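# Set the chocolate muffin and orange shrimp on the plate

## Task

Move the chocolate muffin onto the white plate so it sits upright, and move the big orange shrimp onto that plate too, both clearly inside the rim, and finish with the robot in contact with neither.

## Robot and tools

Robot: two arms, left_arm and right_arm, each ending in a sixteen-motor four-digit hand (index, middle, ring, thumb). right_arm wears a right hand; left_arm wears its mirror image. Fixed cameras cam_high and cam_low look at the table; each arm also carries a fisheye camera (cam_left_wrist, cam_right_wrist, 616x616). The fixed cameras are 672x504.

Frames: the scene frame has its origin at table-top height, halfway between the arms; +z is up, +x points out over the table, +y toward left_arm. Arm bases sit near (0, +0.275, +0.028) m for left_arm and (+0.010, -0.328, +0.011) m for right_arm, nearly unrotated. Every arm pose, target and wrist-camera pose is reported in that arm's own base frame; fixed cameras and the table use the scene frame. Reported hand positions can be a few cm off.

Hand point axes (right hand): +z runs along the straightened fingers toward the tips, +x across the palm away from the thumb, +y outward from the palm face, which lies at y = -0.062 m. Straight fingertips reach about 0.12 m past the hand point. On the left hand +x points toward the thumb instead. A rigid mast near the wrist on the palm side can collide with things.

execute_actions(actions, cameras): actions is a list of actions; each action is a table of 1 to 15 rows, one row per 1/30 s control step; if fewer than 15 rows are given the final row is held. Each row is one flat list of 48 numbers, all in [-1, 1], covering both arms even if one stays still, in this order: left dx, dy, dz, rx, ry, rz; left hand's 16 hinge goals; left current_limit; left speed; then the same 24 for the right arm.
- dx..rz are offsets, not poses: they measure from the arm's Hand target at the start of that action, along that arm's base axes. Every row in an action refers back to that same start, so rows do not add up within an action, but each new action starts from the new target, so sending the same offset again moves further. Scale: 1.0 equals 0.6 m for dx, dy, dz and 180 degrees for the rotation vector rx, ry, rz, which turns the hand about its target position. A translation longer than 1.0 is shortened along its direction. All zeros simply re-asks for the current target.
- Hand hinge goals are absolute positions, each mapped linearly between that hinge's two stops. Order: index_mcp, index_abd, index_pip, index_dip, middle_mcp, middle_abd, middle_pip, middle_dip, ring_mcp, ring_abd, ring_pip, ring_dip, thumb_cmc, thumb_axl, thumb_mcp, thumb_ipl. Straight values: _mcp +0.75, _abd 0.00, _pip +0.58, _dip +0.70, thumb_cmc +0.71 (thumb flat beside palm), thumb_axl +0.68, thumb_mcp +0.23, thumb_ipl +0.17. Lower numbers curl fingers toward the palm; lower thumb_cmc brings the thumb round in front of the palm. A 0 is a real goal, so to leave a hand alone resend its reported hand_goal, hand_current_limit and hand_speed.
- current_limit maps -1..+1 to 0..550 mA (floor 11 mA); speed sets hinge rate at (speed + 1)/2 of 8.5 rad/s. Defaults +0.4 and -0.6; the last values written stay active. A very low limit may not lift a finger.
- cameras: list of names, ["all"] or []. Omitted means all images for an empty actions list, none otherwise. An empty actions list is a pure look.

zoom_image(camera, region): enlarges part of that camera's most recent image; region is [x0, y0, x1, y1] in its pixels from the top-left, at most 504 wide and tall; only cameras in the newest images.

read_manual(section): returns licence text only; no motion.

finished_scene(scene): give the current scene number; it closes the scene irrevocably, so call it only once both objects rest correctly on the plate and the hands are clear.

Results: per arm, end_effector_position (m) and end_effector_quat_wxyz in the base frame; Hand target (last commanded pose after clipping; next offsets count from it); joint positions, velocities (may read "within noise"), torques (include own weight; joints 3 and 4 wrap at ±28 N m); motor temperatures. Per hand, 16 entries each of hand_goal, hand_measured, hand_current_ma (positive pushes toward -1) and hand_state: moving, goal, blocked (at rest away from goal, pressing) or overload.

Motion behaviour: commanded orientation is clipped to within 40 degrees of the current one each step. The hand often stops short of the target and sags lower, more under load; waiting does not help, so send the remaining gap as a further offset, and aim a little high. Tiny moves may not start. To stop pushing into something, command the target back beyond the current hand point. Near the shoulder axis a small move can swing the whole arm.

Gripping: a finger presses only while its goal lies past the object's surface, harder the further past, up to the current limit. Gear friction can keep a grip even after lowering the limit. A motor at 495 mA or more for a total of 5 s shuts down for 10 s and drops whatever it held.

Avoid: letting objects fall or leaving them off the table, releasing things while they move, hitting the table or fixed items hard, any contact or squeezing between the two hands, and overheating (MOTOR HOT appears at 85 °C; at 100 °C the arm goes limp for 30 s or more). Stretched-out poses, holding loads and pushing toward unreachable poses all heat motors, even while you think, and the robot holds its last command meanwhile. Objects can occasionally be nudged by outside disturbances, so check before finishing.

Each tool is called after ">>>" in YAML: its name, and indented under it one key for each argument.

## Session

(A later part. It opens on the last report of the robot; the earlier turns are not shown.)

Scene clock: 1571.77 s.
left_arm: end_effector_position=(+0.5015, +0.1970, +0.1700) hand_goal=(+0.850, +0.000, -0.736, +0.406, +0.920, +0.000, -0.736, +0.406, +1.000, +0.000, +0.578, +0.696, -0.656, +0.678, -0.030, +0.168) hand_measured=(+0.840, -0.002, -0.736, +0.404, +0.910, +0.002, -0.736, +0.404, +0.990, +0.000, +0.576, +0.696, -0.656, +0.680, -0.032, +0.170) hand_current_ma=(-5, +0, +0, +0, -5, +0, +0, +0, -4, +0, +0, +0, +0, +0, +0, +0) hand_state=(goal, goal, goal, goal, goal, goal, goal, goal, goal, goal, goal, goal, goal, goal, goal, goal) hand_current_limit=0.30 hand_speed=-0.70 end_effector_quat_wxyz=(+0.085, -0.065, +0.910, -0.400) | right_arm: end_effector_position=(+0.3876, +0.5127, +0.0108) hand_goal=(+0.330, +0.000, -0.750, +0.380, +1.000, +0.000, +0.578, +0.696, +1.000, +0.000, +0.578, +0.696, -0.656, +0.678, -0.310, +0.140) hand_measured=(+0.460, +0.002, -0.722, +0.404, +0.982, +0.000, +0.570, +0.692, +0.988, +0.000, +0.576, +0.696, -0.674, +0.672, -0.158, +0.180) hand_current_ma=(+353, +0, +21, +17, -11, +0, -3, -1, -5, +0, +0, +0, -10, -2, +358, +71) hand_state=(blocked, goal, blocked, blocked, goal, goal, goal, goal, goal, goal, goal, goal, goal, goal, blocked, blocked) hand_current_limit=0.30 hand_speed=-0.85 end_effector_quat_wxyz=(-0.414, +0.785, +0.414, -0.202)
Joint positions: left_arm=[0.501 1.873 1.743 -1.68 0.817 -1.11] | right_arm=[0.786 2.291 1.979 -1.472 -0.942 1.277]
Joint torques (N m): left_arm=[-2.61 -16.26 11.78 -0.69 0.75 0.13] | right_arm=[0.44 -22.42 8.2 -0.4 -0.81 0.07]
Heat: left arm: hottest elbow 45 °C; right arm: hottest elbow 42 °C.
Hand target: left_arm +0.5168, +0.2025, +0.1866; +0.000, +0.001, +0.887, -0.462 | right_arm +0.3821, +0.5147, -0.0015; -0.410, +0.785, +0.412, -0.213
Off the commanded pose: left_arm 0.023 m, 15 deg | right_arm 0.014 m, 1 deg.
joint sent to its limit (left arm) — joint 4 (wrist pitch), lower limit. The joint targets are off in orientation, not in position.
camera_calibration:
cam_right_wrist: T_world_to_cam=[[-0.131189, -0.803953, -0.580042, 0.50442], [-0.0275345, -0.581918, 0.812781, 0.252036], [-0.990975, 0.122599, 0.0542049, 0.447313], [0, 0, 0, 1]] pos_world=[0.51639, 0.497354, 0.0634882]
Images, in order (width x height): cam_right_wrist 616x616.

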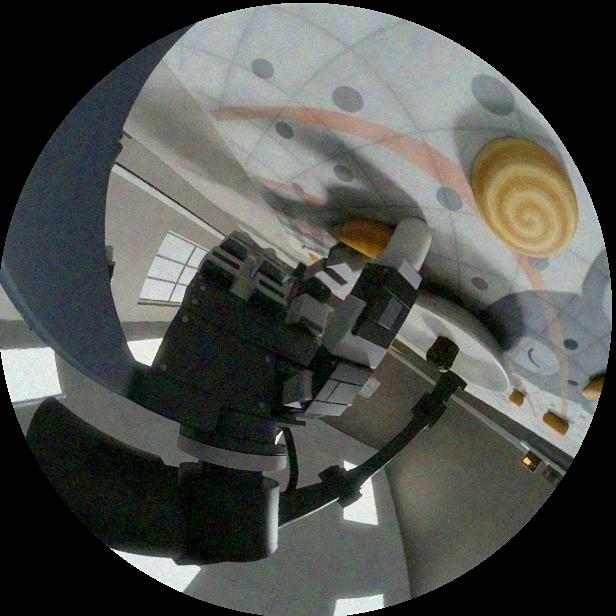

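>>> execute_actions:
  actions:
    - [[0,0,0,0,0,0,0.85,0,-0.737,0.406,0.92,0,-0.737,0.406,1,0,0.577,0.696,-0.657,0.677,-0.03,0.168,0.3,-0.7,0.03,0.02,0.09,0,0,0,0.33,0,-0.75,0.38,1,0,0.577,0.696,1,0,0.577,0.696,-0.657,0.677,-0.31,0.14,0.3,-0.85]]
    - [[0,0,0,0,0,0,0.85,0,-0.737,0.406,0.92,0,-0.737,0.406,1,0,0.577,0.696,-0.657,0.677,-0.03,0.168,0.3,-0.7,0.0,0.0,0.07,0,0,0,0.33,0,-0.75,0.38,1,0,0.577,0.696,1,0,0.577,0.696,-0.657,0.677,-0.31,0.14,0.3,-0.85]]
  cameras: ["all"]

>>> zoom_image:
  camera: "cam_right_wrist"
  region: [300, 150, 500, 350]

>>> zoom_image:
  camera: "cam_low"
  region: [300, 150, 480, 285]

Scene clock: 1584.70 s.
left_arm: end_effector_position=(+0.5015, +0.1970, +0.1700) hand_goal=(+0.850, +0.000, -0.736, +0.406, +0.920, +0.000, -0.736, +0.406, +1.000, +0.000, +0.578, +0.696, -0.656, +0.678, -0.030, +0.168) hand_measured=(+0.840, -0.002, -0.736, +0.404, +0.910, +0.002, -0.736, +0.404, +0.990, +0.000, +0.576, +0.696, -0.656, +0.680, -0.032, +0.170) hand_current_ma=(-5, +0, +0, +0, -5, +0, +0, +0, -4, +0, +0, +0, +0, +0, +0, +0) hand_state=(goal, goal, goal, goal, goal, goal, goal, goal, goal, goal, goal, goal, goal, goal, goal, goal) hand_current_limit=0.30 hand_speed=-0.70 end_effector_quat_wxyz=(+0.085, -0.065, +0.910, -0.400) | right_arm: end_effector_position=(+0.3909, +0.5158, +0.0713) hand_goal=(+0.330, +0.000, -0.750, +0.380, +1.000, +0.000, +0.578, +0.696, +1.000, +0.000, +0.578, +0.696, -0.656, +0.678, -0.310, +0.140) hand_measured=(+0.336, +0.002, -0.742, +0.384, +0.982, +0.000, +0.570, +0.692, +0.988, +0.000, +0.576, +0.696, -0.662, +0.674, -0.298, +0.144) hand_current_ma=(+2, +0, +3, +1, -11, +0, -3, -1, -5, +0, +0, +0, -2, -1, +8, +2) hand_state=(goal, goal, goal, goal, goal, goal, goal, goal, goal, goal, goal, goal, goal, goal, goal, goal) hand_current_limit=0.30 hand_speed=-0.85 end_effector_quat_wxyz=(-0.407, +0.791, +0.399, -0.220)
Joint positions: left_arm=[0.501 1.873 1.743 -1.68 0.817 -1.11] | right_arm=[0.786 2.294 2.141 -1.666 -0.941 1.295]
Joint torques (N m): left_arm=[-2.67 -16.15 11.79 -0.68 0.75 0.13] | right_arm=[0.03 -25.05 12 -0.62 -0.75 0.14]
Heat: left arm: hottest elbow 45 °C; right arm: hottest elbow 42 °C.
Hand target: left_arm +0.5168, +0.2025, +0.1866; +0.000, +0.001, +0.887, -0.462 | right_arm +0.4001, +0.5267, +0.0946; -0.410, +0.785, +0.412, -0.213
Off the commanded pose: left_arm 0.023 m, 15 deg | right_arm 0.027 m, 2 deg.
joint sent to its limit (left arm) — joint 4 (wrist pitch), lower limit. The joint targets are off in orientation, not in position.
joint sent to its limit (right arm) — joint 4 (wrist pitch), lower limit. The joint targets still meet the commanded pose.
camera_calibration:
cam_left_wrist: T_world_to_cam=[[0.809168, -0.307473, 0.500708, -0.458634], [-0.494171, 0.104889, 0.863014, 0.0298002], [-0.317872, -0.945758, -0.0670715, 0.479611], [0, 0, 0, 1]] pos_world=[0.538293, 0.309452, 0.236092]
cam_right_wrist: T_world_to_cam=[[-0.157751, -0.823512, -0.544924, 0.560379], [-0.00603804, -0.551019, 0.834471, 0.178861], [-0.987461, 0.134929, 0.0819511, 0.437279], [0, 0, 0, 1]] pos_world=[0.521276, 0.501033, 0.120274]

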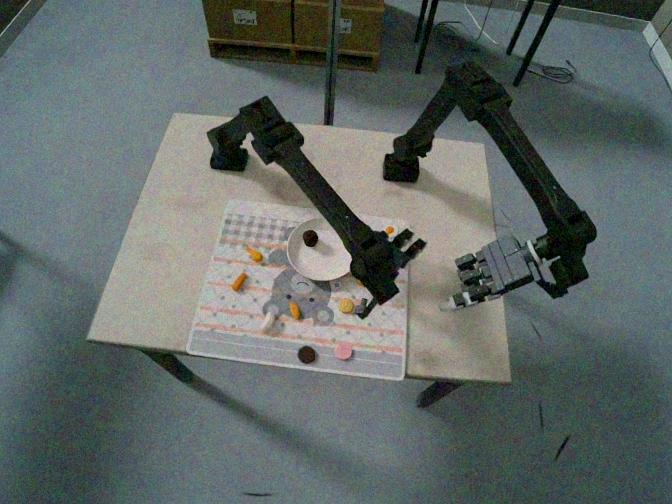

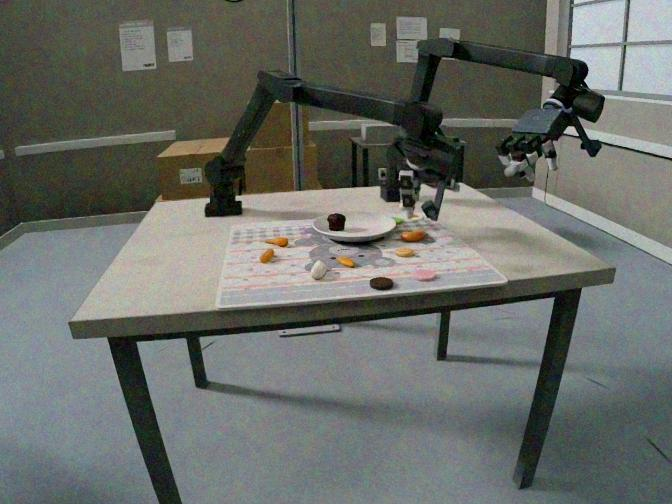

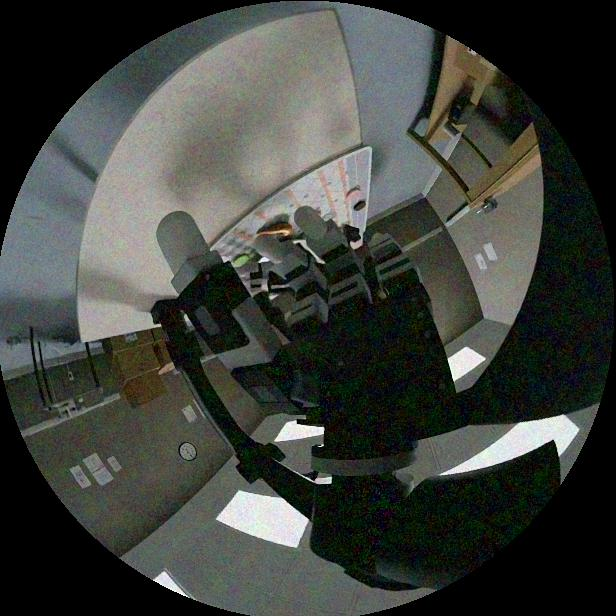

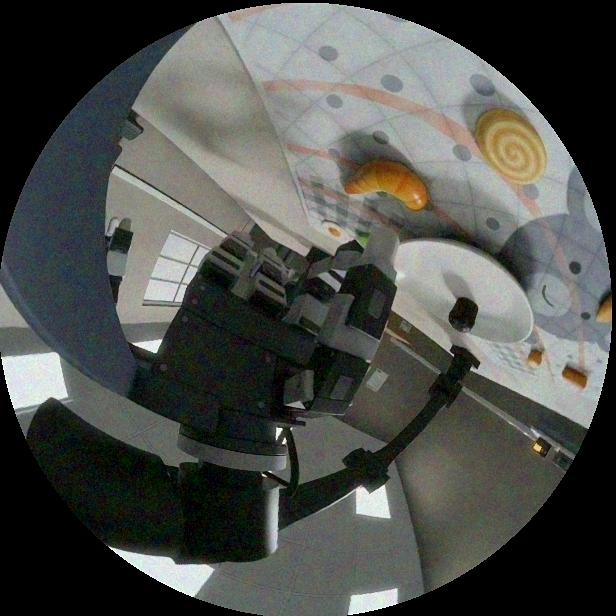

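Scaled by 2.520 from the camera's 616x616 image, which has a finer 880x880 frame.

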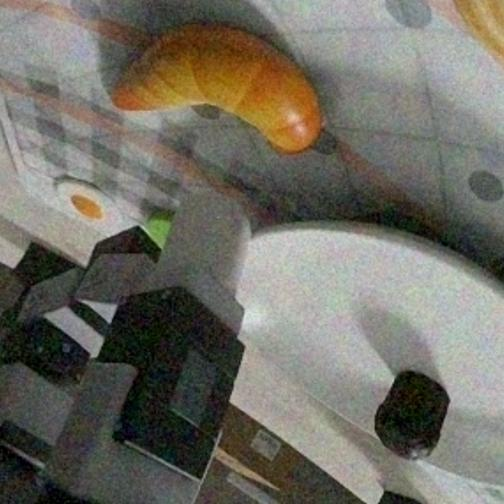

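Scaled by 2.800 from the camera's 672x504 image, which has a finer 960x720 frame.

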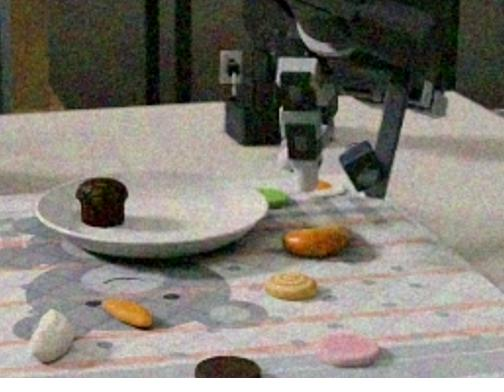

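>>> execute_actions:
  actions:
    - [[0,0,0,0,0,0,0.85,0,-0.737,0.406,0.92,0,-0.737,0.406,1,0,0.577,0.696,-0.657,0.677,-0.03,0.168,0.3,-0.7,-0.019,-0.003,0,0,0,0.045,0.64,0,-0.737,0.406,1,0,0.577,0.696,1,0,0.577,0.696,-0.657,0.677,-0.08,0.168,0.3,-0.6]]
    - [[0,0,0,0,0,0,0.85,0,-0.737,0.406,0.92,0,-0.737,0.406,1,0,0.577,0.696,-0.657,0.677,-0.03,0.168,0.3,-0.7,0,0,-0.08,0,0,0,0.64,0,-0.737,0.406,1,0,0.577,0.696,1,0,0.577,0.696,-0.657,0.677,-0.08,0.168,0.3,-0.7]]
    - [[0,0,0,0,0,0,0.85,0,-0.737,0.406,0.92,0,-0.737,0.406,1,0,0.577,0.696,-0.657,0.677,-0.03,0.168,0.3,-0.7,0,0,-0.04,0,0,0,0.64,0,-0.737,0.406,1,0,0.577,0.696,1,0,0.577,0.696,-0.657,0.677,-0.08,0.168,0.3,-0.7]]
  cameras: ["cam_right_wrist"]

>>> zoom_image:
  camera: "cam_right_wrist"
  region: [300, 130, 500, 330]

Scene clock: 1727.33 s.
left_arm: end_effector_position=(+0.5015, +0.1970, +0.1700) hand_goal=(+0.850, +0.000, -0.736, +0.406, +0.920, +0.000, -0.736, +0.406, +1.000, +0.000, +0.578, +0.696, -0.656, +0.678, -0.030, +0.168) hand_measured=(+0.840, -0.002, -0.736, +0.404, +0.910, +0.002, -0.736, +0.404, +0.990, +0.000, +0.576, +0.696, -0.656, +0.680, -0.032, +0.170) hand_current_ma=(-5, +0, +0, +0, -5, +0, +0, +0, -4, +0, +0, +0, +0, +0, +0, +0) hand_state=(goal, goal, goal, goal, goal, goal, goal, goal, goal, goal, goal, goal, goal, goal, goal, goal) hand_current_limit=0.30 hand_speed=-0.70 end_effector_quat_wxyz=(+0.085, -0.065, +0.910, -0.400) | right_arm: end_effector_position=(+0.3911, +0.5266, +0.0417) hand_goal=(+0.640, +0.000, -0.736, +0.406, +1.000, +0.000, +0.578, +0.696, +1.000, +0.000, +0.578, +0.696, -0.656, +0.678, -0.080, +0.168) hand_measured=(+0.628, +0.002, -0.736, +0.404, +0.982, +0.000, +0.570, +0.692, +0.988, +0.000, +0.576, +0.696, -0.658, +0.676, -0.084, +0.166) hand_current_ma=(-6, +0, +0, +0, -11, +0, -3, -1, -5, +0, +0, +0, +0, +0, -1, +0) hand_state=(goal, goal, goal, goal, goal, goal, goal, goal, goal, goal, goal, goal, goal, goal, goal, goal) hand_current_limit=0.30 hand_speed=-0.70 end_effector_quat_wxyz=(-0.401, +0.762, +0.465, -0.207)
Joint positions: left_arm=[0.501 1.873 1.743 -1.68 0.817 -1.11] | right_arm=[0.806 2.332 2.141 -1.667 -0.904 1.14]
Joint torques (N m): left_arm=[-2.61 -16.15 11.81 -0.66 0.74 0.12] | right_arm=[-0.03 -22.48 8.09 -0.66 -0.69 -0.04]
Motor temperatures (°C): left_arm=[28 37 46 29 31 29] | right_arm=[29 38 44 27 33 29]
Heat: left arm: hottest elbow 46 °C; right arm: hottest elbow 44 °C.
Hand target: left_arm +0.5168, +0.2025, +0.1866; +0.000, +0.001, +0.887, -0.462 | right_arm +0.3887, +0.5248, +0.0225; -0.394, +0.754, +0.466, -0.242
Off the commanded pose: left_arm 0.023 m, 15 deg | right_arm 0.019 m, 4 deg.
joint sent to its limit (left arm) — joint 4 (wrist pitch), lower limit. The joint targets are off in orientation, not in position.
joint sent to its limit (right arm) — joint 4 (wrist pitch), lower limit. The joint targets are off in orientation, not in position.
camera_calibration:
cam_right_wrist: T_world_to_cam=[[-0.0217265, -0.804018, -0.594208, 0.491642], [0.00829639, -0.594473, 0.804073, 0.228139], [-0.99973, 0.0125399, 0.0195862, 0.510155], [0, 0, 0, 1]] pos_world=[0.518806, 0.524514, 0.0987058]
Images, in order (width x height): cam_right_wrist 616x616.

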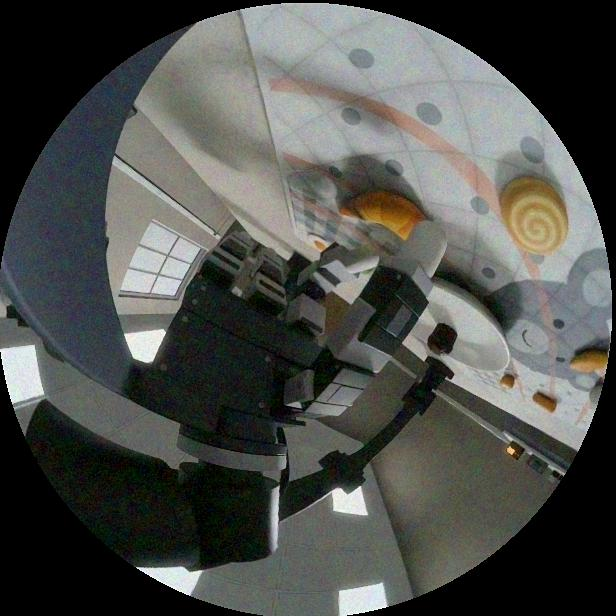

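Scaled by 2.520 from the camera's 616x616 image, which has a finer 880x880 frame.

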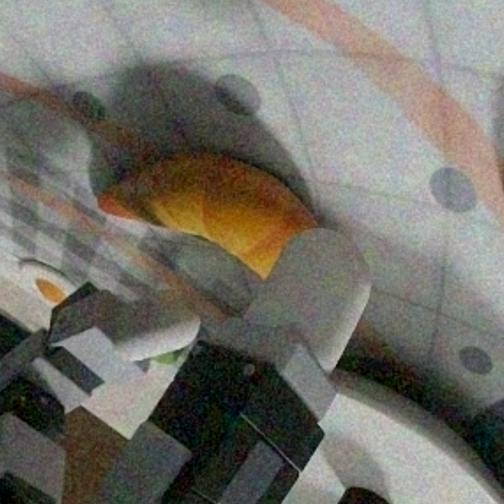

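>>> execute_actions:
  actions:
    - [[0,0,0,0,0,0,0.85,0,-0.737,0.406,0.92,0,-0.737,0.406,1,0,0.577,0.696,-0.657,0.677,-0.03,0.168,0.3,-0.7,0.003,0.014,-0.03,0,0,0,0.64,0,-0.737,0.406,1,0,0.577,0.696,1,0,0.577,0.696,-0.657,0.677,-0.08,0.168,0.3,-0.7]]
    - [[0,0,0,0,0,0,0.85,0,-0.737,0.406,0.92,0,-0.737,0.406,1,0,0.577,0.696,-0.657,0.677,-0.03,0.168,0.3,-0.7,0,0,-0.025,0,0,0,0.64,0,-0.737,0.406,1,0,0.577,0.696,1,0,0.577,0.696,-0.657,0.677,-0.08,0.168,0.3,-0.7]]

Scene clock: 1756.60 s.
left_arm: end_effector_position=(+0.5015, +0.1970, +0.1700) hand_goal=(+0.850, +0.000, -0.736, +0.406, +0.920, +0.000, -0.736, +0.406, +1.000, +0.000, +0.578, +0.696, -0.656, +0.678, -0.030, +0.168) hand_measured=(+0.840, -0.002, -0.736, +0.404, +0.910, +0.002, -0.736, +0.404, +0.990, +0.000, +0.576, +0.696, -0.656, +0.680, -0.032, +0.170) hand_current_ma=(-5, +0, +0, +0, -5, +0, +0, +0, -4, +0, +0, +0, +0, +0, +0, +0) hand_state=(goal, goal, goal, goal, goal, goal, goal, goal, goal, goal, goal, goal, goal, goal, goal, goal) hand_current_limit=0.30 hand_speed=-0.70 end_effector_quat_wxyz=(+0.085, -0.065, +0.910, -0.400) | right_arm: end_effector_position=(+0.3866, +0.5239, +0.0109) hand_goal=(+0.640, +0.000, -0.736, +0.406, +1.000, +0.000, +0.578, +0.696, +1.000, +0.000, +0.578, +0.696, -0.656, +0.678, -0.080, +0.168) hand_measured=(+0.628, +0.002, -0.736, +0.404, +0.982, +0.000, +0.570, +0.692, +0.988, +0.000, +0.576, +0.696, -0.656, +0.676, -0.080, +0.168) hand_current_ma=(-5, +0, +0, +0, -11, +0, -3, -1, -5, +0, +0, +0, +0, +0, +0, +0) hand_state=(goal, goal, goal, goal, goal, goal, goal, goal, goal, goal, goal, goal, goal, goal, goal, goal) hand_current_limit=0.30 hand_speed=-0.70 end_effector_quat_wxyz=(-0.396, +0.762, +0.459, -0.228)
Joint positions: left_arm=[0.501 1.873 1.743 -1.68 0.817 -1.11] | right_arm=[0.808 2.382 2.142 -1.671 -0.904 1.129]
Joint torques (N m): left_arm=[-2.67 -16.15 11.81 -0.68 0.75 0.13] | right_arm=[0.26 -20.78 11.03 -0.64 -0.75 -0.14]
Heat: left arm: hottest elbow 46 °C; right arm: hottest elbow 43 °C.
Hand target: left_arm +0.5168, +0.2025, +0.1866; +0.000, +0.001, +0.887, -0.462 | right_arm +0.3905, +0.5333, -0.0105; -0.394, +0.754, +0.466, -0.242
Off the commanded pose: left_arm 0.023 m, 15 deg | right_arm 0.024 m, 2 deg.
joint sent to its limit (left arm) — joint 4 (wrist pitch), lower limit. The joint targets are off in orientation, not in position.
joint sent to its limit (right arm) — joint 4 (wrist pitch), lower limit. The joint targets still meet the commanded pose.

>>> execute_actions:
  actions:
    - [[0,0,0,0,0,0,0.85,0,-0.737,0.406,0.92,0,-0.737,0.406,1,0,0.577,0.696,-0.657,0.677,-0.03,0.168,0.3,-0.7,0.014,0.022,0.015,0,0,0,0.64,0,-0.737,0.406,1,0,0.577,0.696,1,0,0.577,0.696,-0.657,0.677,-0.08,0.168,0.3,-0.7]]
  cameras: ["cam_right_wrist"]

>>> zoom_image:
  camera: "cam_right_wrist"
  region: [300, 130, 500, 330]

Scene clock: 1765.03 s.
left_arm: end_effector_position=(+0.5015, +0.1970, +0.1700) hand_goal=(+0.850, +0.000, -0.736, +0.406, +0.920, +0.000, -0.736, +0.406, +1.000, +0.000, +0.578, +0.696, -0.656, +0.678, -0.030, +0.168) hand_measured=(+0.840, -0.002, -0.736, +0.404, +0.910, +0.002, -0.736, +0.404, +0.990, +0.000, +0.576, +0.696, -0.656, +0.680, -0.032, +0.170) hand_current_ma=(-5, +0, +0, +0, -5, +0, +0, +0, -4, +0, +0, +0, +0, +0, +0, +0) hand_state=(goal, goal, goal, goal, goal, goal, goal, goal, goal, goal, goal, goal, goal, goal, goal, goal) hand_current_limit=0.30 hand_speed=-0.70 end_effector_quat_wxyz=(+0.085, -0.065, +0.910, -0.400) | right_arm: end_effector_position=(+0.3928, +0.5340, +0.0117) hand_goal=(+0.640, +0.000, -0.736, +0.406, +1.000, +0.000, +0.578, +0.696, +1.000, +0.000, +0.578, +0.696, -0.656, +0.678, -0.080, +0.168) hand_measured=(+0.628, +0.002, -0.736, +0.404, +0.982, +0.000, +0.570, +0.692, +0.988, +0.000, +0.576, +0.696, -0.626, +0.688, -0.086, +0.166) hand_current_ma=(-5, +0, +0, +0, -11, +0, -3, -1, -5, +0, +0, +0, +25, +6, -2, +0) hand_state=(goal, goal, goal, goal, goal, goal, goal, goal, goal, goal, goal, goal, blocked, goal, goal, goal) hand_current_limit=0.30 hand_speed=-0.70 end_effector_quat_wxyz=(-0.395, +0.766, +0.456, -0.223)
Joint positions: left_arm=[0.501 1.873 1.743 -1.68 0.817 -1.11] | right_arm=[0.812 2.409 2.198 -1.675 -0.904 1.155]
Joint torques (N m): left_arm=[-2.73 -16.15 11.78 -0.69 0.75 0.13] | right_arm=[0.38 -21.66 11.79 -0.4 -0.81 -0.03]
Heat: left arm: hottest elbow 46 °C; right arm: hottest elbow 44 °C.
Hand target: left_arm +0.5168, +0.2025, +0.1866; +0.000, +0.001, +0.887, -0.462 | right_arm +0.3989, +0.5464, -0.0015; -0.394, +0.754, +0.466, -0.242
Off the commanded pose: left_arm 0.023 m, 15 deg | right_arm 0.019 m, 3 deg.
joint sent to its limit (left arm) — joint 4 (wrist pitch), lower limit. The joint targets are off in orientation, not in position.
joint sent to its limit (right arm) — joint 4 (wrist pitch), lower limit. The joint targets are off in orientation, not in position.
camera_calibration:
cam_right_wrist: T_world_to_cam=[[-0.0387709, -0.821661, -0.568656, 0.495644], [0.027171, -0.569741, 0.821375, 0.235729], [-0.998879, 0.0163945, 0.0444147, 0.509656], [0, 0, 0, 1]] pos_world=[0.521896, 0.533201, 0.0655929]
Images, in order (width x height): cam_right_wrist 616x616.

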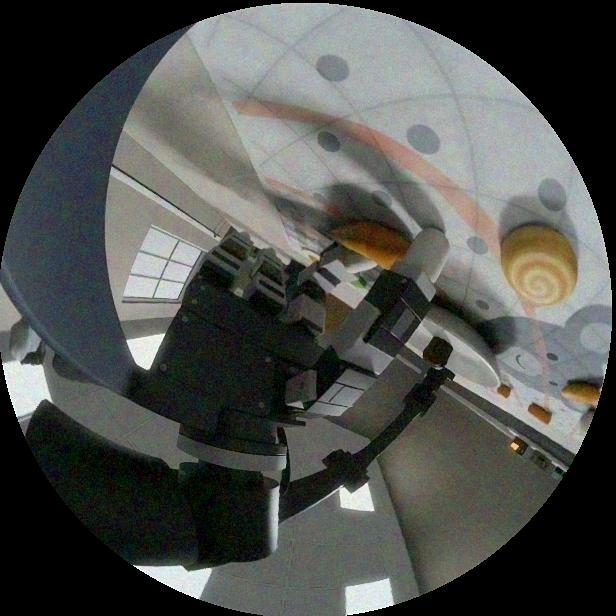

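Scaled by 2.520 from the camera's 616x616 image, which has a finer 880x880 frame.

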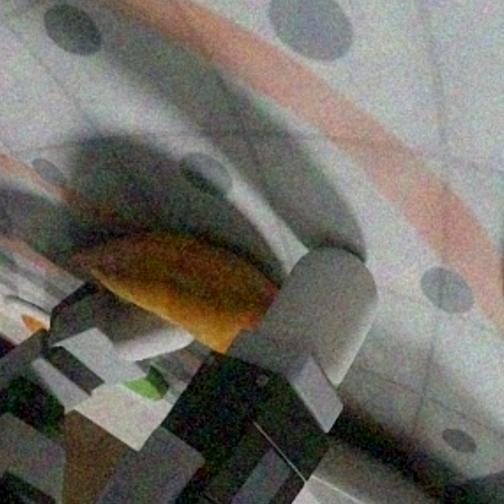

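>>> execute_actions:
  actions:
    - [[0,0,0,0,0,0,0.85,0,-0.737,0.406,0.92,0,-0.737,0.406,1,0,0.577,0.696,-0.657,0.677,-0.03,0.168,0.3,-0.7,0,0,0.01,0,0,0,0.56,0,-0.737,0.406,1,0,0.577,0.696,1,0,0.577,0.696,-0.657,0.677,-0.13,0.168,0.2,-0.8]]
    - [[0,0,0,0,0,0,0.85,0,-0.737,0.406,0.92,0,-0.737,0.406,1,0,0.577,0.696,-0.657,0.677,-0.03,0.168,0.3,-0.7,0,0,0,0,0,0,0.48,0,-0.737,0.406,1,0,0.577,0.696,1,0,0.577,0.696,-0.657,0.677,-0.19,0.168,0.2,-0.85]]
    - [[0,0,0,0,0,0,0.85,0,-0.737,0.406,0.92,0,-0.737,0.406,1,0,0.577,0.696,-0.657,0.677,-0.03,0.168,0.3,-0.7,0,0,0,0,0,0,0.42,0,-0.737,0.406,1,0,0.577,0.696,1,0,0.577,0.696,-0.657,0.677,-0.24,0.168,0.2,-0.85]]
  cameras: ["cam_right_wrist"]

>>> zoom_image:
  camera: "cam_right_wrist"
  region: [300, 130, 500, 330]

Scene clock: 1776.07 s.
left_arm: end_effector_position=(+0.5015, +0.1970, +0.1700) hand_goal=(+0.850, +0.000, -0.736, +0.406, +0.920, +0.000, -0.736, +0.406, +1.000, +0.000, +0.578, +0.696, -0.656, +0.678, -0.030, +0.168) hand_measured=(+0.840, -0.002, -0.736, +0.404, +0.910, +0.002, -0.736, +0.404, +0.990, +0.000, +0.576, +0.696, -0.656, +0.680, -0.032, +0.170) hand_current_ma=(-5, +0, +0, +0, -5, +0, +0, +0, -4, +0, +0, +0, +0, +0, +0, +0) hand_state=(goal, goal, goal, goal, goal, goal, goal, goal, goal, goal, goal, goal, goal, goal, goal, goal) hand_current_limit=0.30 hand_speed=-0.70 end_effector_quat_wxyz=(+0.085, -0.065, +0.910, -0.400) | right_arm: end_effector_position=(+0.3935, +0.5340, +0.0124) hand_goal=(+0.420, +0.000, -0.736, +0.406, +1.000, +0.000, +0.578, +0.696, +1.000, +0.000, +0.578, +0.696, -0.656, +0.678, -0.240, +0.168) hand_measured=(+0.484, +0.002, -0.728, +0.406, +0.982, +0.000, +0.570, +0.692, +0.988, +0.000, +0.576, +0.696, -0.654, +0.684, -0.158, +0.184) hand_current_ma=(+105, +0, +2, +0, -11, +0, -3, -1, -5, +0, +0, +0, +0, +2, +222, +13) hand_state=(blocked, goal, goal, goal, goal, goal, goal, goal, goal, goal, goal, goal, goal, goal, blocked, goal) hand_current_limit=0.20 hand_speed=-0.85 end_effector_quat_wxyz=(-0.394, +0.767, +0.455, -0.223)
Joint positions: left_arm=[0.501 1.873 1.743 -1.68 0.817 -1.11] | right_arm=[0.812 2.409 2.201 -1.675 -0.902 1.16]
Joint torques (N m): left_arm=[-2.61 -16.15 11.78 -0.68 0.75 0.13] | right_arm=[0.32 -22.53 11.51 -0.4 -0.9 0]
Heat: left arm: hottest elbow 46 °C; right arm: hottest elbow 44 °C.
Hand target: left_arm +0.5168, +0.2025, +0.1866; +0.000, +0.001, +0.887, -0.462 | right_arm +0.3989, +0.5463, +0.0043; -0.394, +0.754, +0.466, -0.242
Off the commanded pose: left_arm 0.023 m, 15 deg | right_arm 0.016 m, 3 deg.
joint sent to its limit (left arm) — joint 4 (wrist pitch), lower limit. The joint targets are off in orientation, not in position.
joint sent to its limit (right arm) — joint 4 (wrist pitch), lower limit. The joint targets are off in orientation, not in position.
camera_calibration:
cam_right_wrist: T_world_to_cam=[[-0.0394384, -0.82329, -0.566249, 0.497239], [0.024342, -0.567313, 0.823142, 0.235036], [-0.998925, 0.0186797, 0.0424144, 0.509255], [0, 0, 0, 1]] pos_world=[0.522597, 0.533198, 0.0664939]
Images, in order (width x height): cam_right_wrist 616x616.

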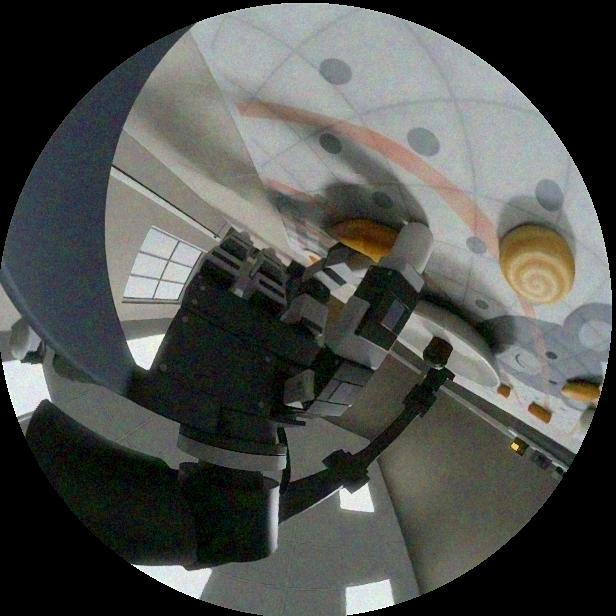

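Scaled by 2.520 from the camera's 616x616 image, which has a finer 880x880 frame.

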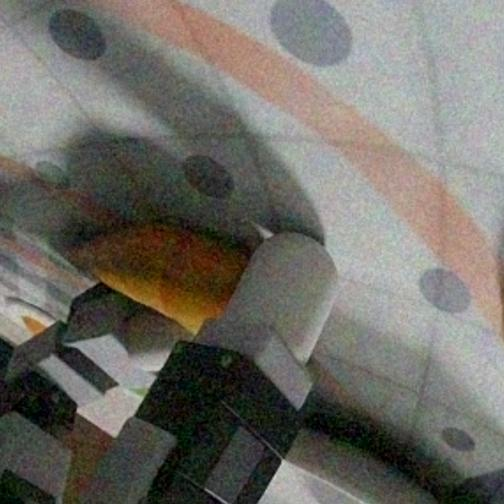

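>>> execute_actions:
  actions:
    - [[0,0,0,0,0,0,0.85,0,-0.737,0.406,0.92,0,-0.737,0.406,1,0,0.577,0.696,-0.657,0.677,-0.03,0.168,0.3,-0.7,0,0,0,0,0,0,0.34,0,-0.75,0.38,1,0,0.577,0.696,1,0,0.577,0.696,-0.657,0.677,-0.31,0.14,0.4,-0.85]]
    - [[0,0,0,0,0,0,0.85,0,-0.737,0.406,0.92,0,-0.737,0.406,1,0,0.577,0.696,-0.657,0.677,-0.03,0.168,0.3,-0.7,0,0,0,0,0,0,0.26,0,-0.76,0.36,1,0,0.577,0.696,1,0,0.577,0.696,-0.657,0.677,-0.38,0.12,0.6,-0.85]]

>>> execute_actions:
  actions:
    - [[0,0,0,0,0,0,0.85,0,-0.737,0.406,0.92,0,-0.737,0.406,1,0,0.577,0.696,-0.657,0.677,-0.03,0.168,0.3,-0.7,0.0,-0.01,0.06,0,0,0,0.26,0,-0.76,0.36,1,0,0.577,0.696,1,0,0.577,0.696,-0.657,0.677,-0.38,0.12,0.6,-0.85]]
  cameras: ["cam_right_wrist"]

>>> zoom_image:
  camera: "cam_right_wrist"
  region: [300, 130, 500, 330]

Scene clock: 1798.63 s.
left_arm: end_effector_position=(+0.5015, +0.1970, +0.1700) hand_goal=(+0.850, +0.000, -0.736, +0.406, +0.920, +0.000, -0.736, +0.406, +1.000, +0.000, +0.578, +0.696, -0.656, +0.678, -0.030, +0.168) hand_measured=(+0.840, -0.002, -0.736, +0.404, +0.910, +0.002, -0.736, +0.404, +0.990, +0.000, +0.576, +0.696, -0.656, +0.680, -0.032, +0.170) hand_current_ma=(-5, +0, +0, +0, -5, +0, +0, +0, -4, +0, +0, +0, +0, +0, +0, +0) hand_state=(goal, goal, goal, goal, goal, goal, goal, goal, goal, goal, goal, goal, goal, goal, goal, goal) hand_current_limit=0.30 hand_speed=-0.70 end_effector_quat_wxyz=(+0.085, -0.065, +0.910, -0.400) | right_arm: end_effector_position=(+0.3934, +0.5342, +0.0125) hand_goal=(+0.260, +0.000, -0.760, +0.360, +1.000, +0.000, +0.578, +0.696, +1.000, +0.000, +0.578, +0.696, -0.656, +0.678, -0.380, +0.120) hand_measured=(+0.446, +0.004, -0.726, +0.388, +0.982, +0.000, +0.570, +0.692, +0.988, +0.000, +0.576, +0.696, -0.672, +0.672, -0.162, +0.184) hand_current_ma=(+440, +0, +32, +22, -11, +0, -3, -1, -5, +0, +0, +0, -9, -2, +440, +152) hand_state=(blocked, goal, blocked, blocked, goal, goal, goal, goal, goal, goal, goal, goal, goal, goal, blocked, blocked) hand_current_limit=0.60 hand_speed=-0.85 end_effector_quat_wxyz=(-0.394, +0.767, +0.455, -0.223)
Joint positions: left_arm=[0.501 1.873 1.743 -1.68 0.817 -1.11] | right_arm=[0.812 2.409 2.201 -1.675 -0.903 1.16]
Joint torques (N m): left_arm=[-2.73 -16.21 11.84 -0.65 0.74 0.13] | right_arm=[0.26 -22.53 11.49 -0.4 -0.86 0]
Heat: left arm: hottest elbow 46 °C; right arm: hottest elbow 45 °C.
Hand target: left_arm +0.5168, +0.2025, +0.1866; +0.000, +0.001, +0.887, -0.462 | right_arm +0.3989, +0.5463, +0.0044; -0.394, +0.754, +0.466, -0.242
Off the commanded pose: left_arm 0.023 m, 15 deg | right_arm 0.016 m, 3 deg.
joint sent to its limit (left arm) — joint 4 (wrist pitch), lower limit. The joint targets are off in orientation, not in position.
joint sent to its limit (right arm) — joint 4 (wrist pitch), lower limit. The joint targets are off in orientation, not in position.

Scene clock: 1799.40 s.
left_arm: end_effector_position=(+0.5015, +0.1970, +0.1700) hand_goal=(+0.850, +0.000, -0.736, +0.406, +0.920, +0.000, -0.736, +0.406, +1.000, +0.000, +0.578, +0.696, -0.656, +0.678, -0.030, +0.168) hand_measured=(+0.840, -0.002, -0.736, +0.404, +0.910, +0.002, -0.736, +0.404, +0.990, +0.000, +0.576, +0.696, -0.656, +0.680, -0.032, +0.170) hand_current_ma=(-5, +0, +0, +0, -5, +0, +0, +0, -4, +0, +0, +0, +0, +0, +0, +0) hand_state=(goal, goal, goal, goal, goal, goal, goal, goal, goal, goal, goal, goal, goal, goal, goal, goal) hand_current_limit=0.30 hand_speed=-0.70 end_effector_quat_wxyz=(+0.085, -0.065, +0.910, -0.400) | right_arm: end_effector_position=(+0.3942, +0.5349, +0.0230) hand_goal=(+0.260, +0.000, -0.760, +0.360, +1.000, +0.000, +0.578, +0.696, +1.000, +0.000, +0.578, +0.696, -0.656, +0.678, -0.380, +0.120) hand_measured=(+0.444, +0.006, -0.726, +0.388, +0.982, +0.000, +0.570, +0.692, +0.988, +0.000, +0.576, +0.696, -0.674, +0.672, -0.162, +0.184) hand_current_ma=(+440, +1, +32, +22, -11, +0, -3, -1, -5, +0, +0, +0, -10, -3, +440, +152) hand_state=(blocked, goal, blocked, blocked, goal, goal, goal, goal, goal, goal, goal, goal, goal, goal, blocked, blocked) hand_current_limit=0.60 hand_speed=-0.85 end_effector_quat_wxyz=(-0.395, +0.768, +0.455, -0.218)
Joint positions: left_arm=[0.501 1.873 1.743 -1.68 0.817 -1.11] | right_arm=[0.812 2.393 2.201 -1.675 -0.903 1.169]
Joint torques (N m): left_arm=[-2.73 -16.21 11.84 -0.69 0.75 0.13] | right_arm=[0.03 -26.7 9.18 -0.38 -0.77 0.16]
Heat: left arm: hottest elbow 46 °C; right arm: hottest elbow 44 °C.
Hand target: left_arm +0.5168, +0.2025, +0.1866; +0.000, +0.001, +0.887, -0.462 | right_arm +0.3989, +0.5404, +0.0405; -0.394, +0.754, +0.466, -0.242
Off the commanded pose: left_arm 0.023 m, 15 deg | right_arm 0.019 m, 3 deg.
joint sent to its limit (left arm) — joint 4 (wrist pitch), lower limit. The joint targets are off in orientation, not in position.
joint sent to its limit (right arm) — joint 4 (wrist pitch), lower limit. The joint targets are off in orientation, not in position.
camera_calibration:
cam_right_wrist: T_world_to_cam=[[-0.0399929, -0.819337, -0.571915, 0.502283], [0.0154986, -0.572813, 0.81954, 0.2332], [-0.99908, 0.0239119, 0.035607, 0.506893], [0, 0, 0, 1]] pos_world=[0.5229, 0.532998, 0.0780973]
Images, in order (width x height): cam_right_wrist 616x616.

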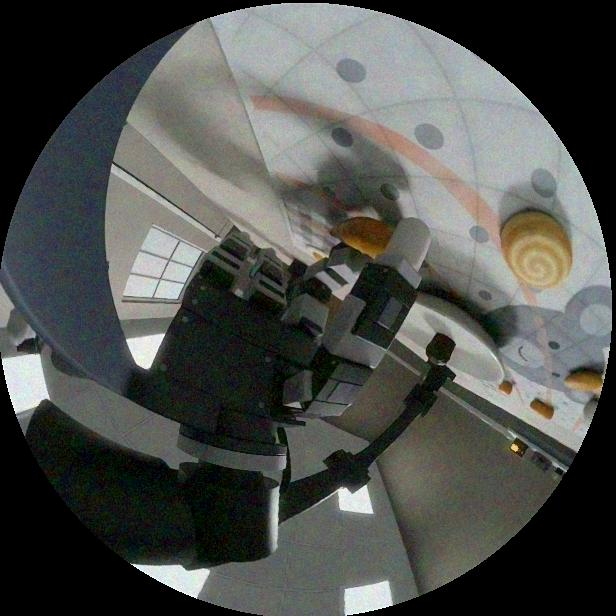

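Scaled by 2.520 from the camera's 616x616 image, which has a finer 880x880 frame.

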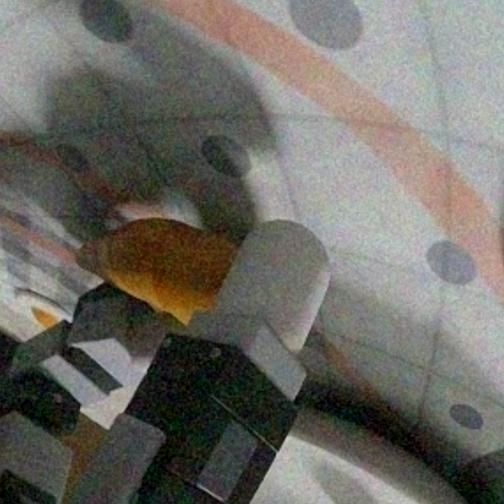

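>>> execute_actions:
  actions:
    - [[0,0,0,0,0,0,0.85,0,-0.737,0.406,0.92,0,-0.737,0.406,1,0,0.577,0.696,-0.657,0.677,-0.03,0.168,0.3,-0.7,0.0,0,0.03,0,0,0,0.26,0,-0.76,0.36,1,0,0.577,0.696,1,0,0.577,0.696,-0.657,0.677,-0.38,0.12,0.6,-0.85],[0,0,0,0,0,0,0.85,0,-0.737,0.406,0.92,0,-0.737,0.406,1,0,0.577,0.696,-0.657,0.677,-0.03,0.168,0.3,-0.7,0.0,0,0.06,0,0,0,0.26,0,-0.76,0.36,1,0,0.577,0.696,1,0,0.577,0.696,-0.657,0.677,-0.38,0.12,0.6,-0.85]]
    - [[0,0,0,0,0,0,0.85,0,-0.737,0.406,0.92,0,-0.737,0.406,1,0,0.577,0.696,-0.657,0.677,-0.03,0.168,0.3,-0.7,0.0,0,0.06,0,0,0,0.26,0,-0.76,0.36,1,0,0.577,0.696,1,0,0.577,0.696,-0.657,0.677,-0.38,0.12,0.6,-0.85]]
  cameras: ["cam_right_wrist"]

>>> zoom_image:
  camera: "cam_right_wrist"
  region: [300, 130, 500, 330]

Scene clock: 1810.77 s.
left_arm: end_effector_position=(+0.5015, +0.1970, +0.1700) hand_goal=(+0.850, +0.000, -0.736, +0.406, +0.920, +0.000, -0.736, +0.406, +1.000, +0.000, +0.578, +0.696, -0.656, +0.678, -0.030, +0.168) hand_measured=(+0.840, -0.002, -0.736, +0.404, +0.910, +0.002, -0.736, +0.404, +0.990, +0.000, +0.576, +0.696, -0.656, +0.680, -0.032, +0.170) hand_current_ma=(-5, +0, +0, +0, -5, +0, +0, +0, -4, +0, +0, +0, +0, +0, +0, +0) hand_state=(goal, goal, goal, goal, goal, goal, goal, goal, goal, goal, goal, goal, goal, goal, goal, goal) hand_current_limit=0.30 hand_speed=-0.70 end_effector_quat_wxyz=(+0.085, -0.065, +0.910, -0.400) | right_arm: end_effector_position=(+0.3953, +0.5354, +0.0973) hand_goal=(+0.260, +0.000, -0.760, +0.360, +1.000, +0.000, +0.578, +0.696, +1.000, +0.000, +0.578, +0.696, -0.656, +0.678, -0.380, +0.120) hand_measured=(+0.444, +0.006, -0.726, +0.388, +0.982, +0.000, +0.570, +0.692, +0.988, +0.000, +0.576, +0.696, -0.674, +0.672, -0.162, +0.184) hand_current_ma=(+440, +1, +32, +22, -11, +0, -3, -1, -5, +0, +0, +0, -10, -3, +440, +152) hand_state=(blocked, goal, blocked, blocked, goal, goal, goal, goal, goal, goal, goal, goal, goal, goal, blocked, blocked) hand_current_limit=0.60 hand_speed=-0.85 end_effector_quat_wxyz=(-0.402, +0.777, +0.448, -0.185)
Joint positions: left_arm=[0.501 1.873 1.743 -1.68 0.817 -1.11] | right_arm=[0.812 2.279 2.201 -1.675 -0.903 1.249]
Joint torques (N m): left_arm=[-2.67 -16.15 11.79 -0.68 0.75 0.13] | right_arm=[-0.03 -25.35 9.8 -0.12 -0.91 0.14]
Heat: left arm: hottest elbow 46 °C; right arm: hottest elbow 44 °C.
Hand target: left_arm +0.5168, +0.2025, +0.1866; +0.000, +0.001, +0.887, -0.462 | right_arm +0.3989, +0.5403, +0.1123; -0.394, +0.754, +0.466, -0.242
Off the commanded pose: left_arm 0.023 m, 15 deg | right_arm 0.016 m, 7 deg.
joint sent to its limit (left arm) — joint 4 (wrist pitch), lower limit. The joint targets are off in orientation, not in position.
joint sent to its limit (right arm) — joint 4 (wrist pitch), lower limit. The joint targets are off in orientation, not in position.
camera_calibration:
cam_right_wrist: T_world_to_cam=[[-0.053617, -0.800096, -0.597471, 0.542772], [-0.0483062, -0.595553, 0.801862, 0.211777], [-0.997392, 0.071855, -0.00671777, 0.483044], [0, 0, 0, 1]] pos_world=[0.521116, 0.525685, 0.157719]
Images, in order (width x height): cam_right_wrist 616x616.

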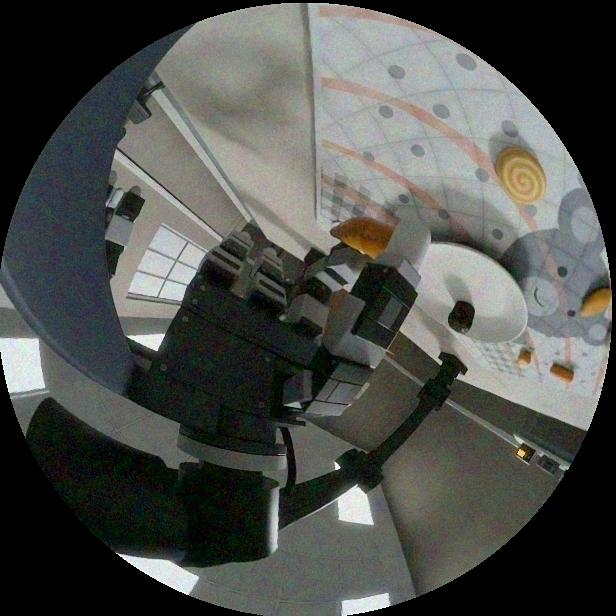

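Scaled by 2.520 from the camera's 616x616 image, which has a finer 880x880 frame.

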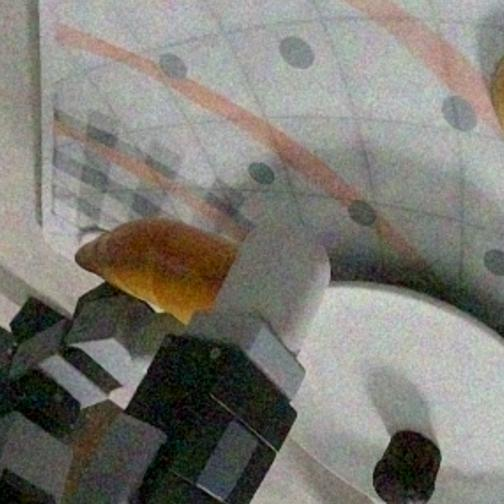

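>>> execute_actions:
  actions:
    - [[0,0,0,0,0,0,0.85,0,-0.737,0.406,0.92,0,-0.737,0.406,1,0,0.577,0.696,-0.657,0.677,-0.03,0.168,0.3,-0.7,-0.02,-0.05,0,0,0,-0.02,0.26,0,-0.76,0.36,1,0,0.577,0.696,1,0,0.577,0.696,-0.657,0.677,-0.38,0.12,0.6,-0.85],[0,0,0,0,0,0,0.85,0,-0.737,0.406,0.92,0,-0.737,0.406,1,0,0.577,0.696,-0.657,0.677,-0.03,0.168,0.3,-0.7,-0.0425,-0.1025,0,0,0,-0.045,0.26,0,-0.76,0.36,1,0,0.577,0.696,1,0,0.577,0.696,-0.657,0.677,-0.38,0.12,0.6,-0.85]]
    - [[0,0,0,0,0,0,0.85,0,-0.737,0.406,0.92,0,-0.737,0.406,1,0,0.577,0.696,-0.657,0.677,-0.03,0.168,0.3,-0.7,-0.0425,-0.1025,0,0,0,-0.045,0.26,0,-0.76,0.36,1,0,0.577,0.696,1,0,0.577,0.696,-0.657,0.677,-0.38,0.12,0.6,-0.85]]
  cameras: ["cam_right_wrist","cam_high"]

Scene clock: 1848.37 s.
left_arm: end_effector_position=(+0.5015, +0.1970, +0.1700) hand_goal=(+0.850, +0.000, -0.736, +0.406, +0.920, +0.000, -0.736, +0.406, +1.000, +0.000, +0.578, +0.696, -0.656, +0.678, -0.030, +0.168) hand_measured=(+0.840, -0.002, -0.736, +0.404, +0.910, +0.002, -0.736, +0.404, +0.990, +0.000, +0.576, +0.696, -0.656, +0.680, -0.032, +0.170) hand_current_ma=(-5, +0, +0, +0, -5, +0, +0, +0, -4, +0, +0, +0, +0, +0, +0, +0) hand_state=(goal, goal, goal, goal, goal, goal, goal, goal, goal, goal, goal, goal, goal, goal, goal, goal) hand_current_limit=0.30 hand_speed=-0.70 end_effector_quat_wxyz=(+0.085, -0.065, +0.910, -0.400) | right_arm: end_effector_position=(+0.3513, +0.4191, +0.1128) hand_goal=(+0.260, +0.000, -0.760, +0.360, +1.000, +0.000, +0.578, +0.696, +1.000, +0.000, +0.578, +0.696, -0.656, +0.678, -0.380, +0.120) hand_measured=(+0.442, +0.006, -0.726, +0.388, +0.982, +0.000, +0.570, +0.692, +0.988, +0.000, +0.576, +0.696, -0.674, +0.672, -0.162, +0.184) hand_current_ma=(+440, +1, +32, +22, -11, +0, -3, -1, -5, +0, +0, +0, -12, -3, +440, +152) hand_state=(blocked, goal, blocked, blocked, goal, goal, goal, goal, goal, goal, goal, goal, goal, goal, blocked, blocked) hand_current_limit=0.60 hand_speed=-0.85 end_effector_quat_wxyz=(-0.424, +0.811, +0.359, -0.183)
Joint positions: left_arm=[0.501 1.873 1.743 -1.68 0.817 -1.11] | right_arm=[0.708 1.927 1.644 -1.452 -0.952 1.359]
Joint torques (N m): left_arm=[-2.67 -16.09 11.79 -0.68 0.76 0.12] | right_arm=[-0.03 -20.54 6.86 0.34 -0.93 0.16]
Heat: left arm: hottest elbow 46 °C; right arm: hottest elbow 44 °C.
Hand target: left_arm +0.5168, +0.2025, +0.1866; +0.000, +0.001, +0.887, -0.462 | right_arm +0.3478, +0.4175, +0.1125; -0.424, +0.812, +0.355, -0.184
Off the commanded pose: left_arm 0.023 m, 15 deg | right_arm 0.004 m, 1 deg.
joint sent to its limit (left arm) — joint 4 (wrist pitch), lower limit. The joint targets are off in orientation, not in position.
camera_calibration:
cam_right_wrist: T_world_to_cam=[[-0.240325, -0.78729, -0.567819, 0.513517], [-0.0887716, -0.564686, 0.820518, 0.127157], [-0.966625, 0.247597, 0.0658192, 0.355024], [0, 0, 0, 1]] pos_world=[0.477874, 0.388188, 0.163882]
Images, in order (width x height): cam_high 672x504, cam_right_wrist 616x616.

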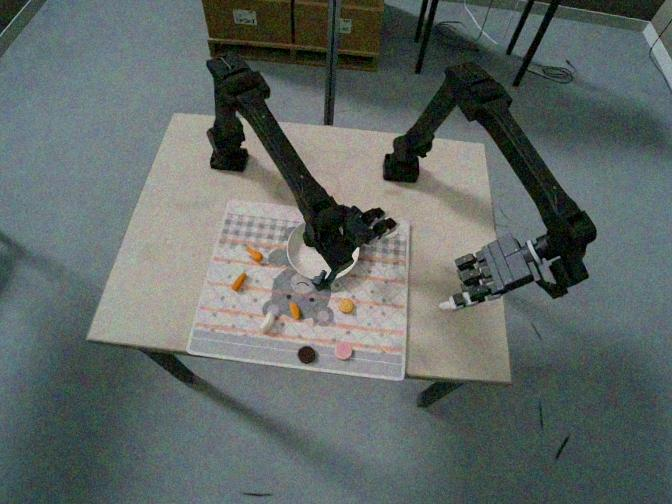

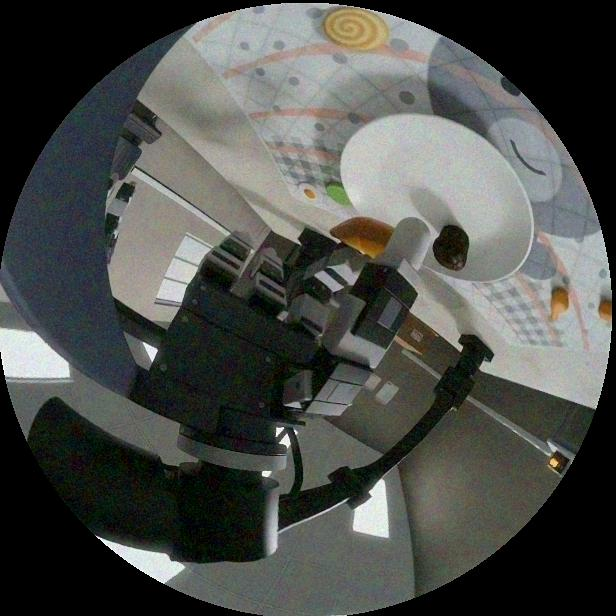

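>>> execute_actions:
  actions:
    - [[0,0,0,0,0,0,0.85,0,-0.737,0.406,0.92,0,-0.737,0.406,1,0,0.577,0.696,-0.657,0.677,-0.03,0.168,0.3,-0.7,-0.006,-0.011,-0.045,0,0,0,0.26,0,-0.76,0.36,1,0,0.577,0.696,1,0,0.577,0.696,-0.657,0.677,-0.38,0.12,0.6,-0.85],[0,0,0,0,0,0,0.85,0,-0.737,0.406,0.92,0,-0.737,0.406,1,0,0.577,0.696,-0.657,0.677,-0.03,0.168,0.3,-0.7,-0.006,-0.011,-0.09,0,0,0,0.26,0,-0.76,0.36,1,0,0.577,0.696,1,0,0.577,0.696,-0.657,0.677,-0.38,0.12,0.6,-0.85]]
    - [[0,0,0,0,0,0,0.85,0,-0.737,0.406,0.92,0,-0.737,0.406,1,0,0.577,0.696,-0.657,0.677,-0.03,0.168,0.3,-0.7,0,0,-0.05,0,0,0,0.26,0,-0.76,0.36,1,0,0.577,0.696,1,0,0.577,0.696,-0.657,0.677,-0.38,0.12,0.6,-0.85]]
  cameras: ["cam_right_wrist","cam_low"]

>>> zoom_image:
  camera: "cam_low"
  region: [260, 150, 480, 290]

Scene clock: 1886.73 s.
left_arm: end_effector_position=(+0.5015, +0.1970, +0.1700) hand_goal=(+0.850, +0.000, -0.736, +0.406, +0.920, +0.000, -0.736, +0.406, +1.000, +0.000, +0.578, +0.696, -0.656, +0.678, -0.030, +0.168) hand_measured=(+0.840, -0.002, -0.736, +0.404, +0.910, +0.002, -0.736, +0.404, +0.990, +0.000, +0.576, +0.696, -0.656, +0.680, -0.032, +0.170) hand_current_ma=(-5, +0, +0, +0, -5, +0, +0, +0, -4, +0, +0, +0, +0, +0, +0, +0) hand_state=(goal, goal, goal, goal, goal, goal, goal, goal, goal, goal, goal, goal, goal, goal, goal, goal) hand_current_limit=0.30 hand_speed=-0.70 end_effector_quat_wxyz=(+0.085, -0.065, +0.910, -0.400) | right_arm: end_effector_position=(+0.3463, +0.4151, +0.0453) hand_goal=(+0.260, +0.000, -0.760, +0.360, +1.000, +0.000, +0.578, +0.696, +1.000, +0.000, +0.578, +0.696, -0.656, +0.678, -0.380, +0.120) hand_measured=(+0.442, +0.006, -0.726, +0.388, +0.982, +0.000, +0.570, +0.692, +0.988, +0.000, +0.576, +0.696, -0.674, +0.672, -0.162, +0.184) hand_current_ma=(+440, +1, +32, +22, -11, +0, -3, -1, -5, +0, +0, +0, -12, -3, +440, +152) hand_state=(blocked, goal, blocked, blocked, goal, goal, goal, goal, goal, goal, goal, goal, goal, goal, blocked, blocked) hand_current_limit=0.60 hand_speed=-0.85 end_effector_quat_wxyz=(-0.428, +0.809, +0.365, -0.172)
Joint positions: left_arm=[0.501 1.873 1.743 -1.68 0.817 -1.11] | right_arm=[0.708 1.958 1.506 -1.257 -0.953 1.36]
Joint torques (N m): left_arm=[-2.73 -16.15 11.79 -0.69 0.75 0.12] | right_arm=[-0.38 -17.61 6.61 0.35 -0.82 0.11]
Heat: left arm: hottest elbow 46 °C; right arm: hottest elbow 43 °C.
Hand target: left_arm +0.5168, +0.2025, +0.1866; +0.000, +0.001, +0.887, -0.462 | right_arm +0.3441, +0.4107, +0.0284; -0.424, +0.812, +0.355, -0.184
Off the commanded pose: left_arm 0.023 m, 15 deg | right_arm 0.017 m, 2 deg.
joint sent to its limit (left arm) — joint 4 (wrist pitch), lower limit. The joint targets are off in orientation, not in position.
camera_calibration:
cam_right_wrist: T_world_to_cam=[[-0.229413, -0.776835, -0.586427, 0.463552], [-0.104778, -0.579284, 0.808363, 0.191957], [-0.967673, 0.246894, 0.0515005, 0.35686], [0, 0, 0, 1]] pos_world=[0.471782, 0.383195, 0.0982897]
Images, in order (width x height): cam_low 672x504, cam_right_wrist 616x616.

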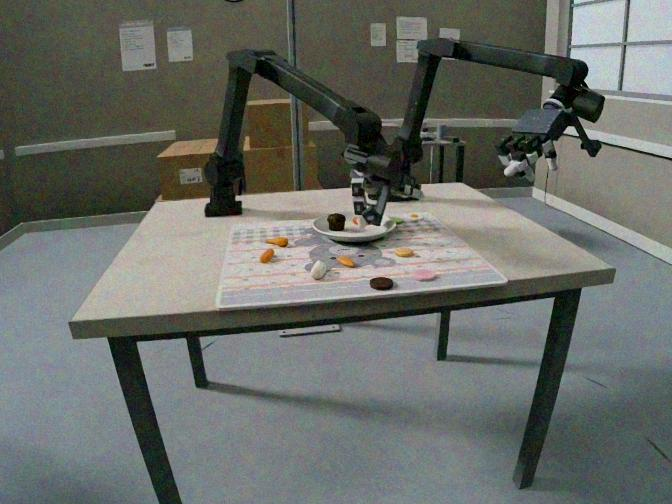

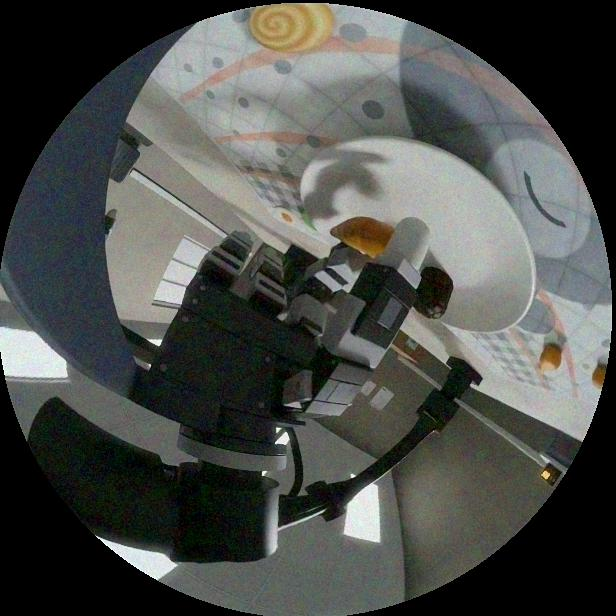

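Scaled by 2.291 from the camera's 672x504 image, which has a finer 960x720 frame.

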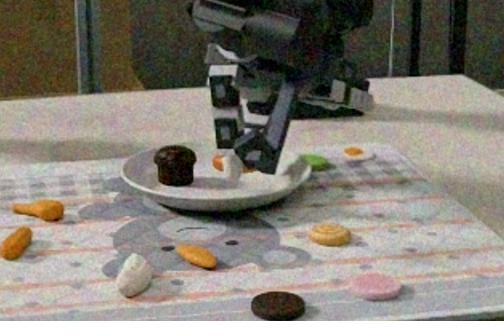

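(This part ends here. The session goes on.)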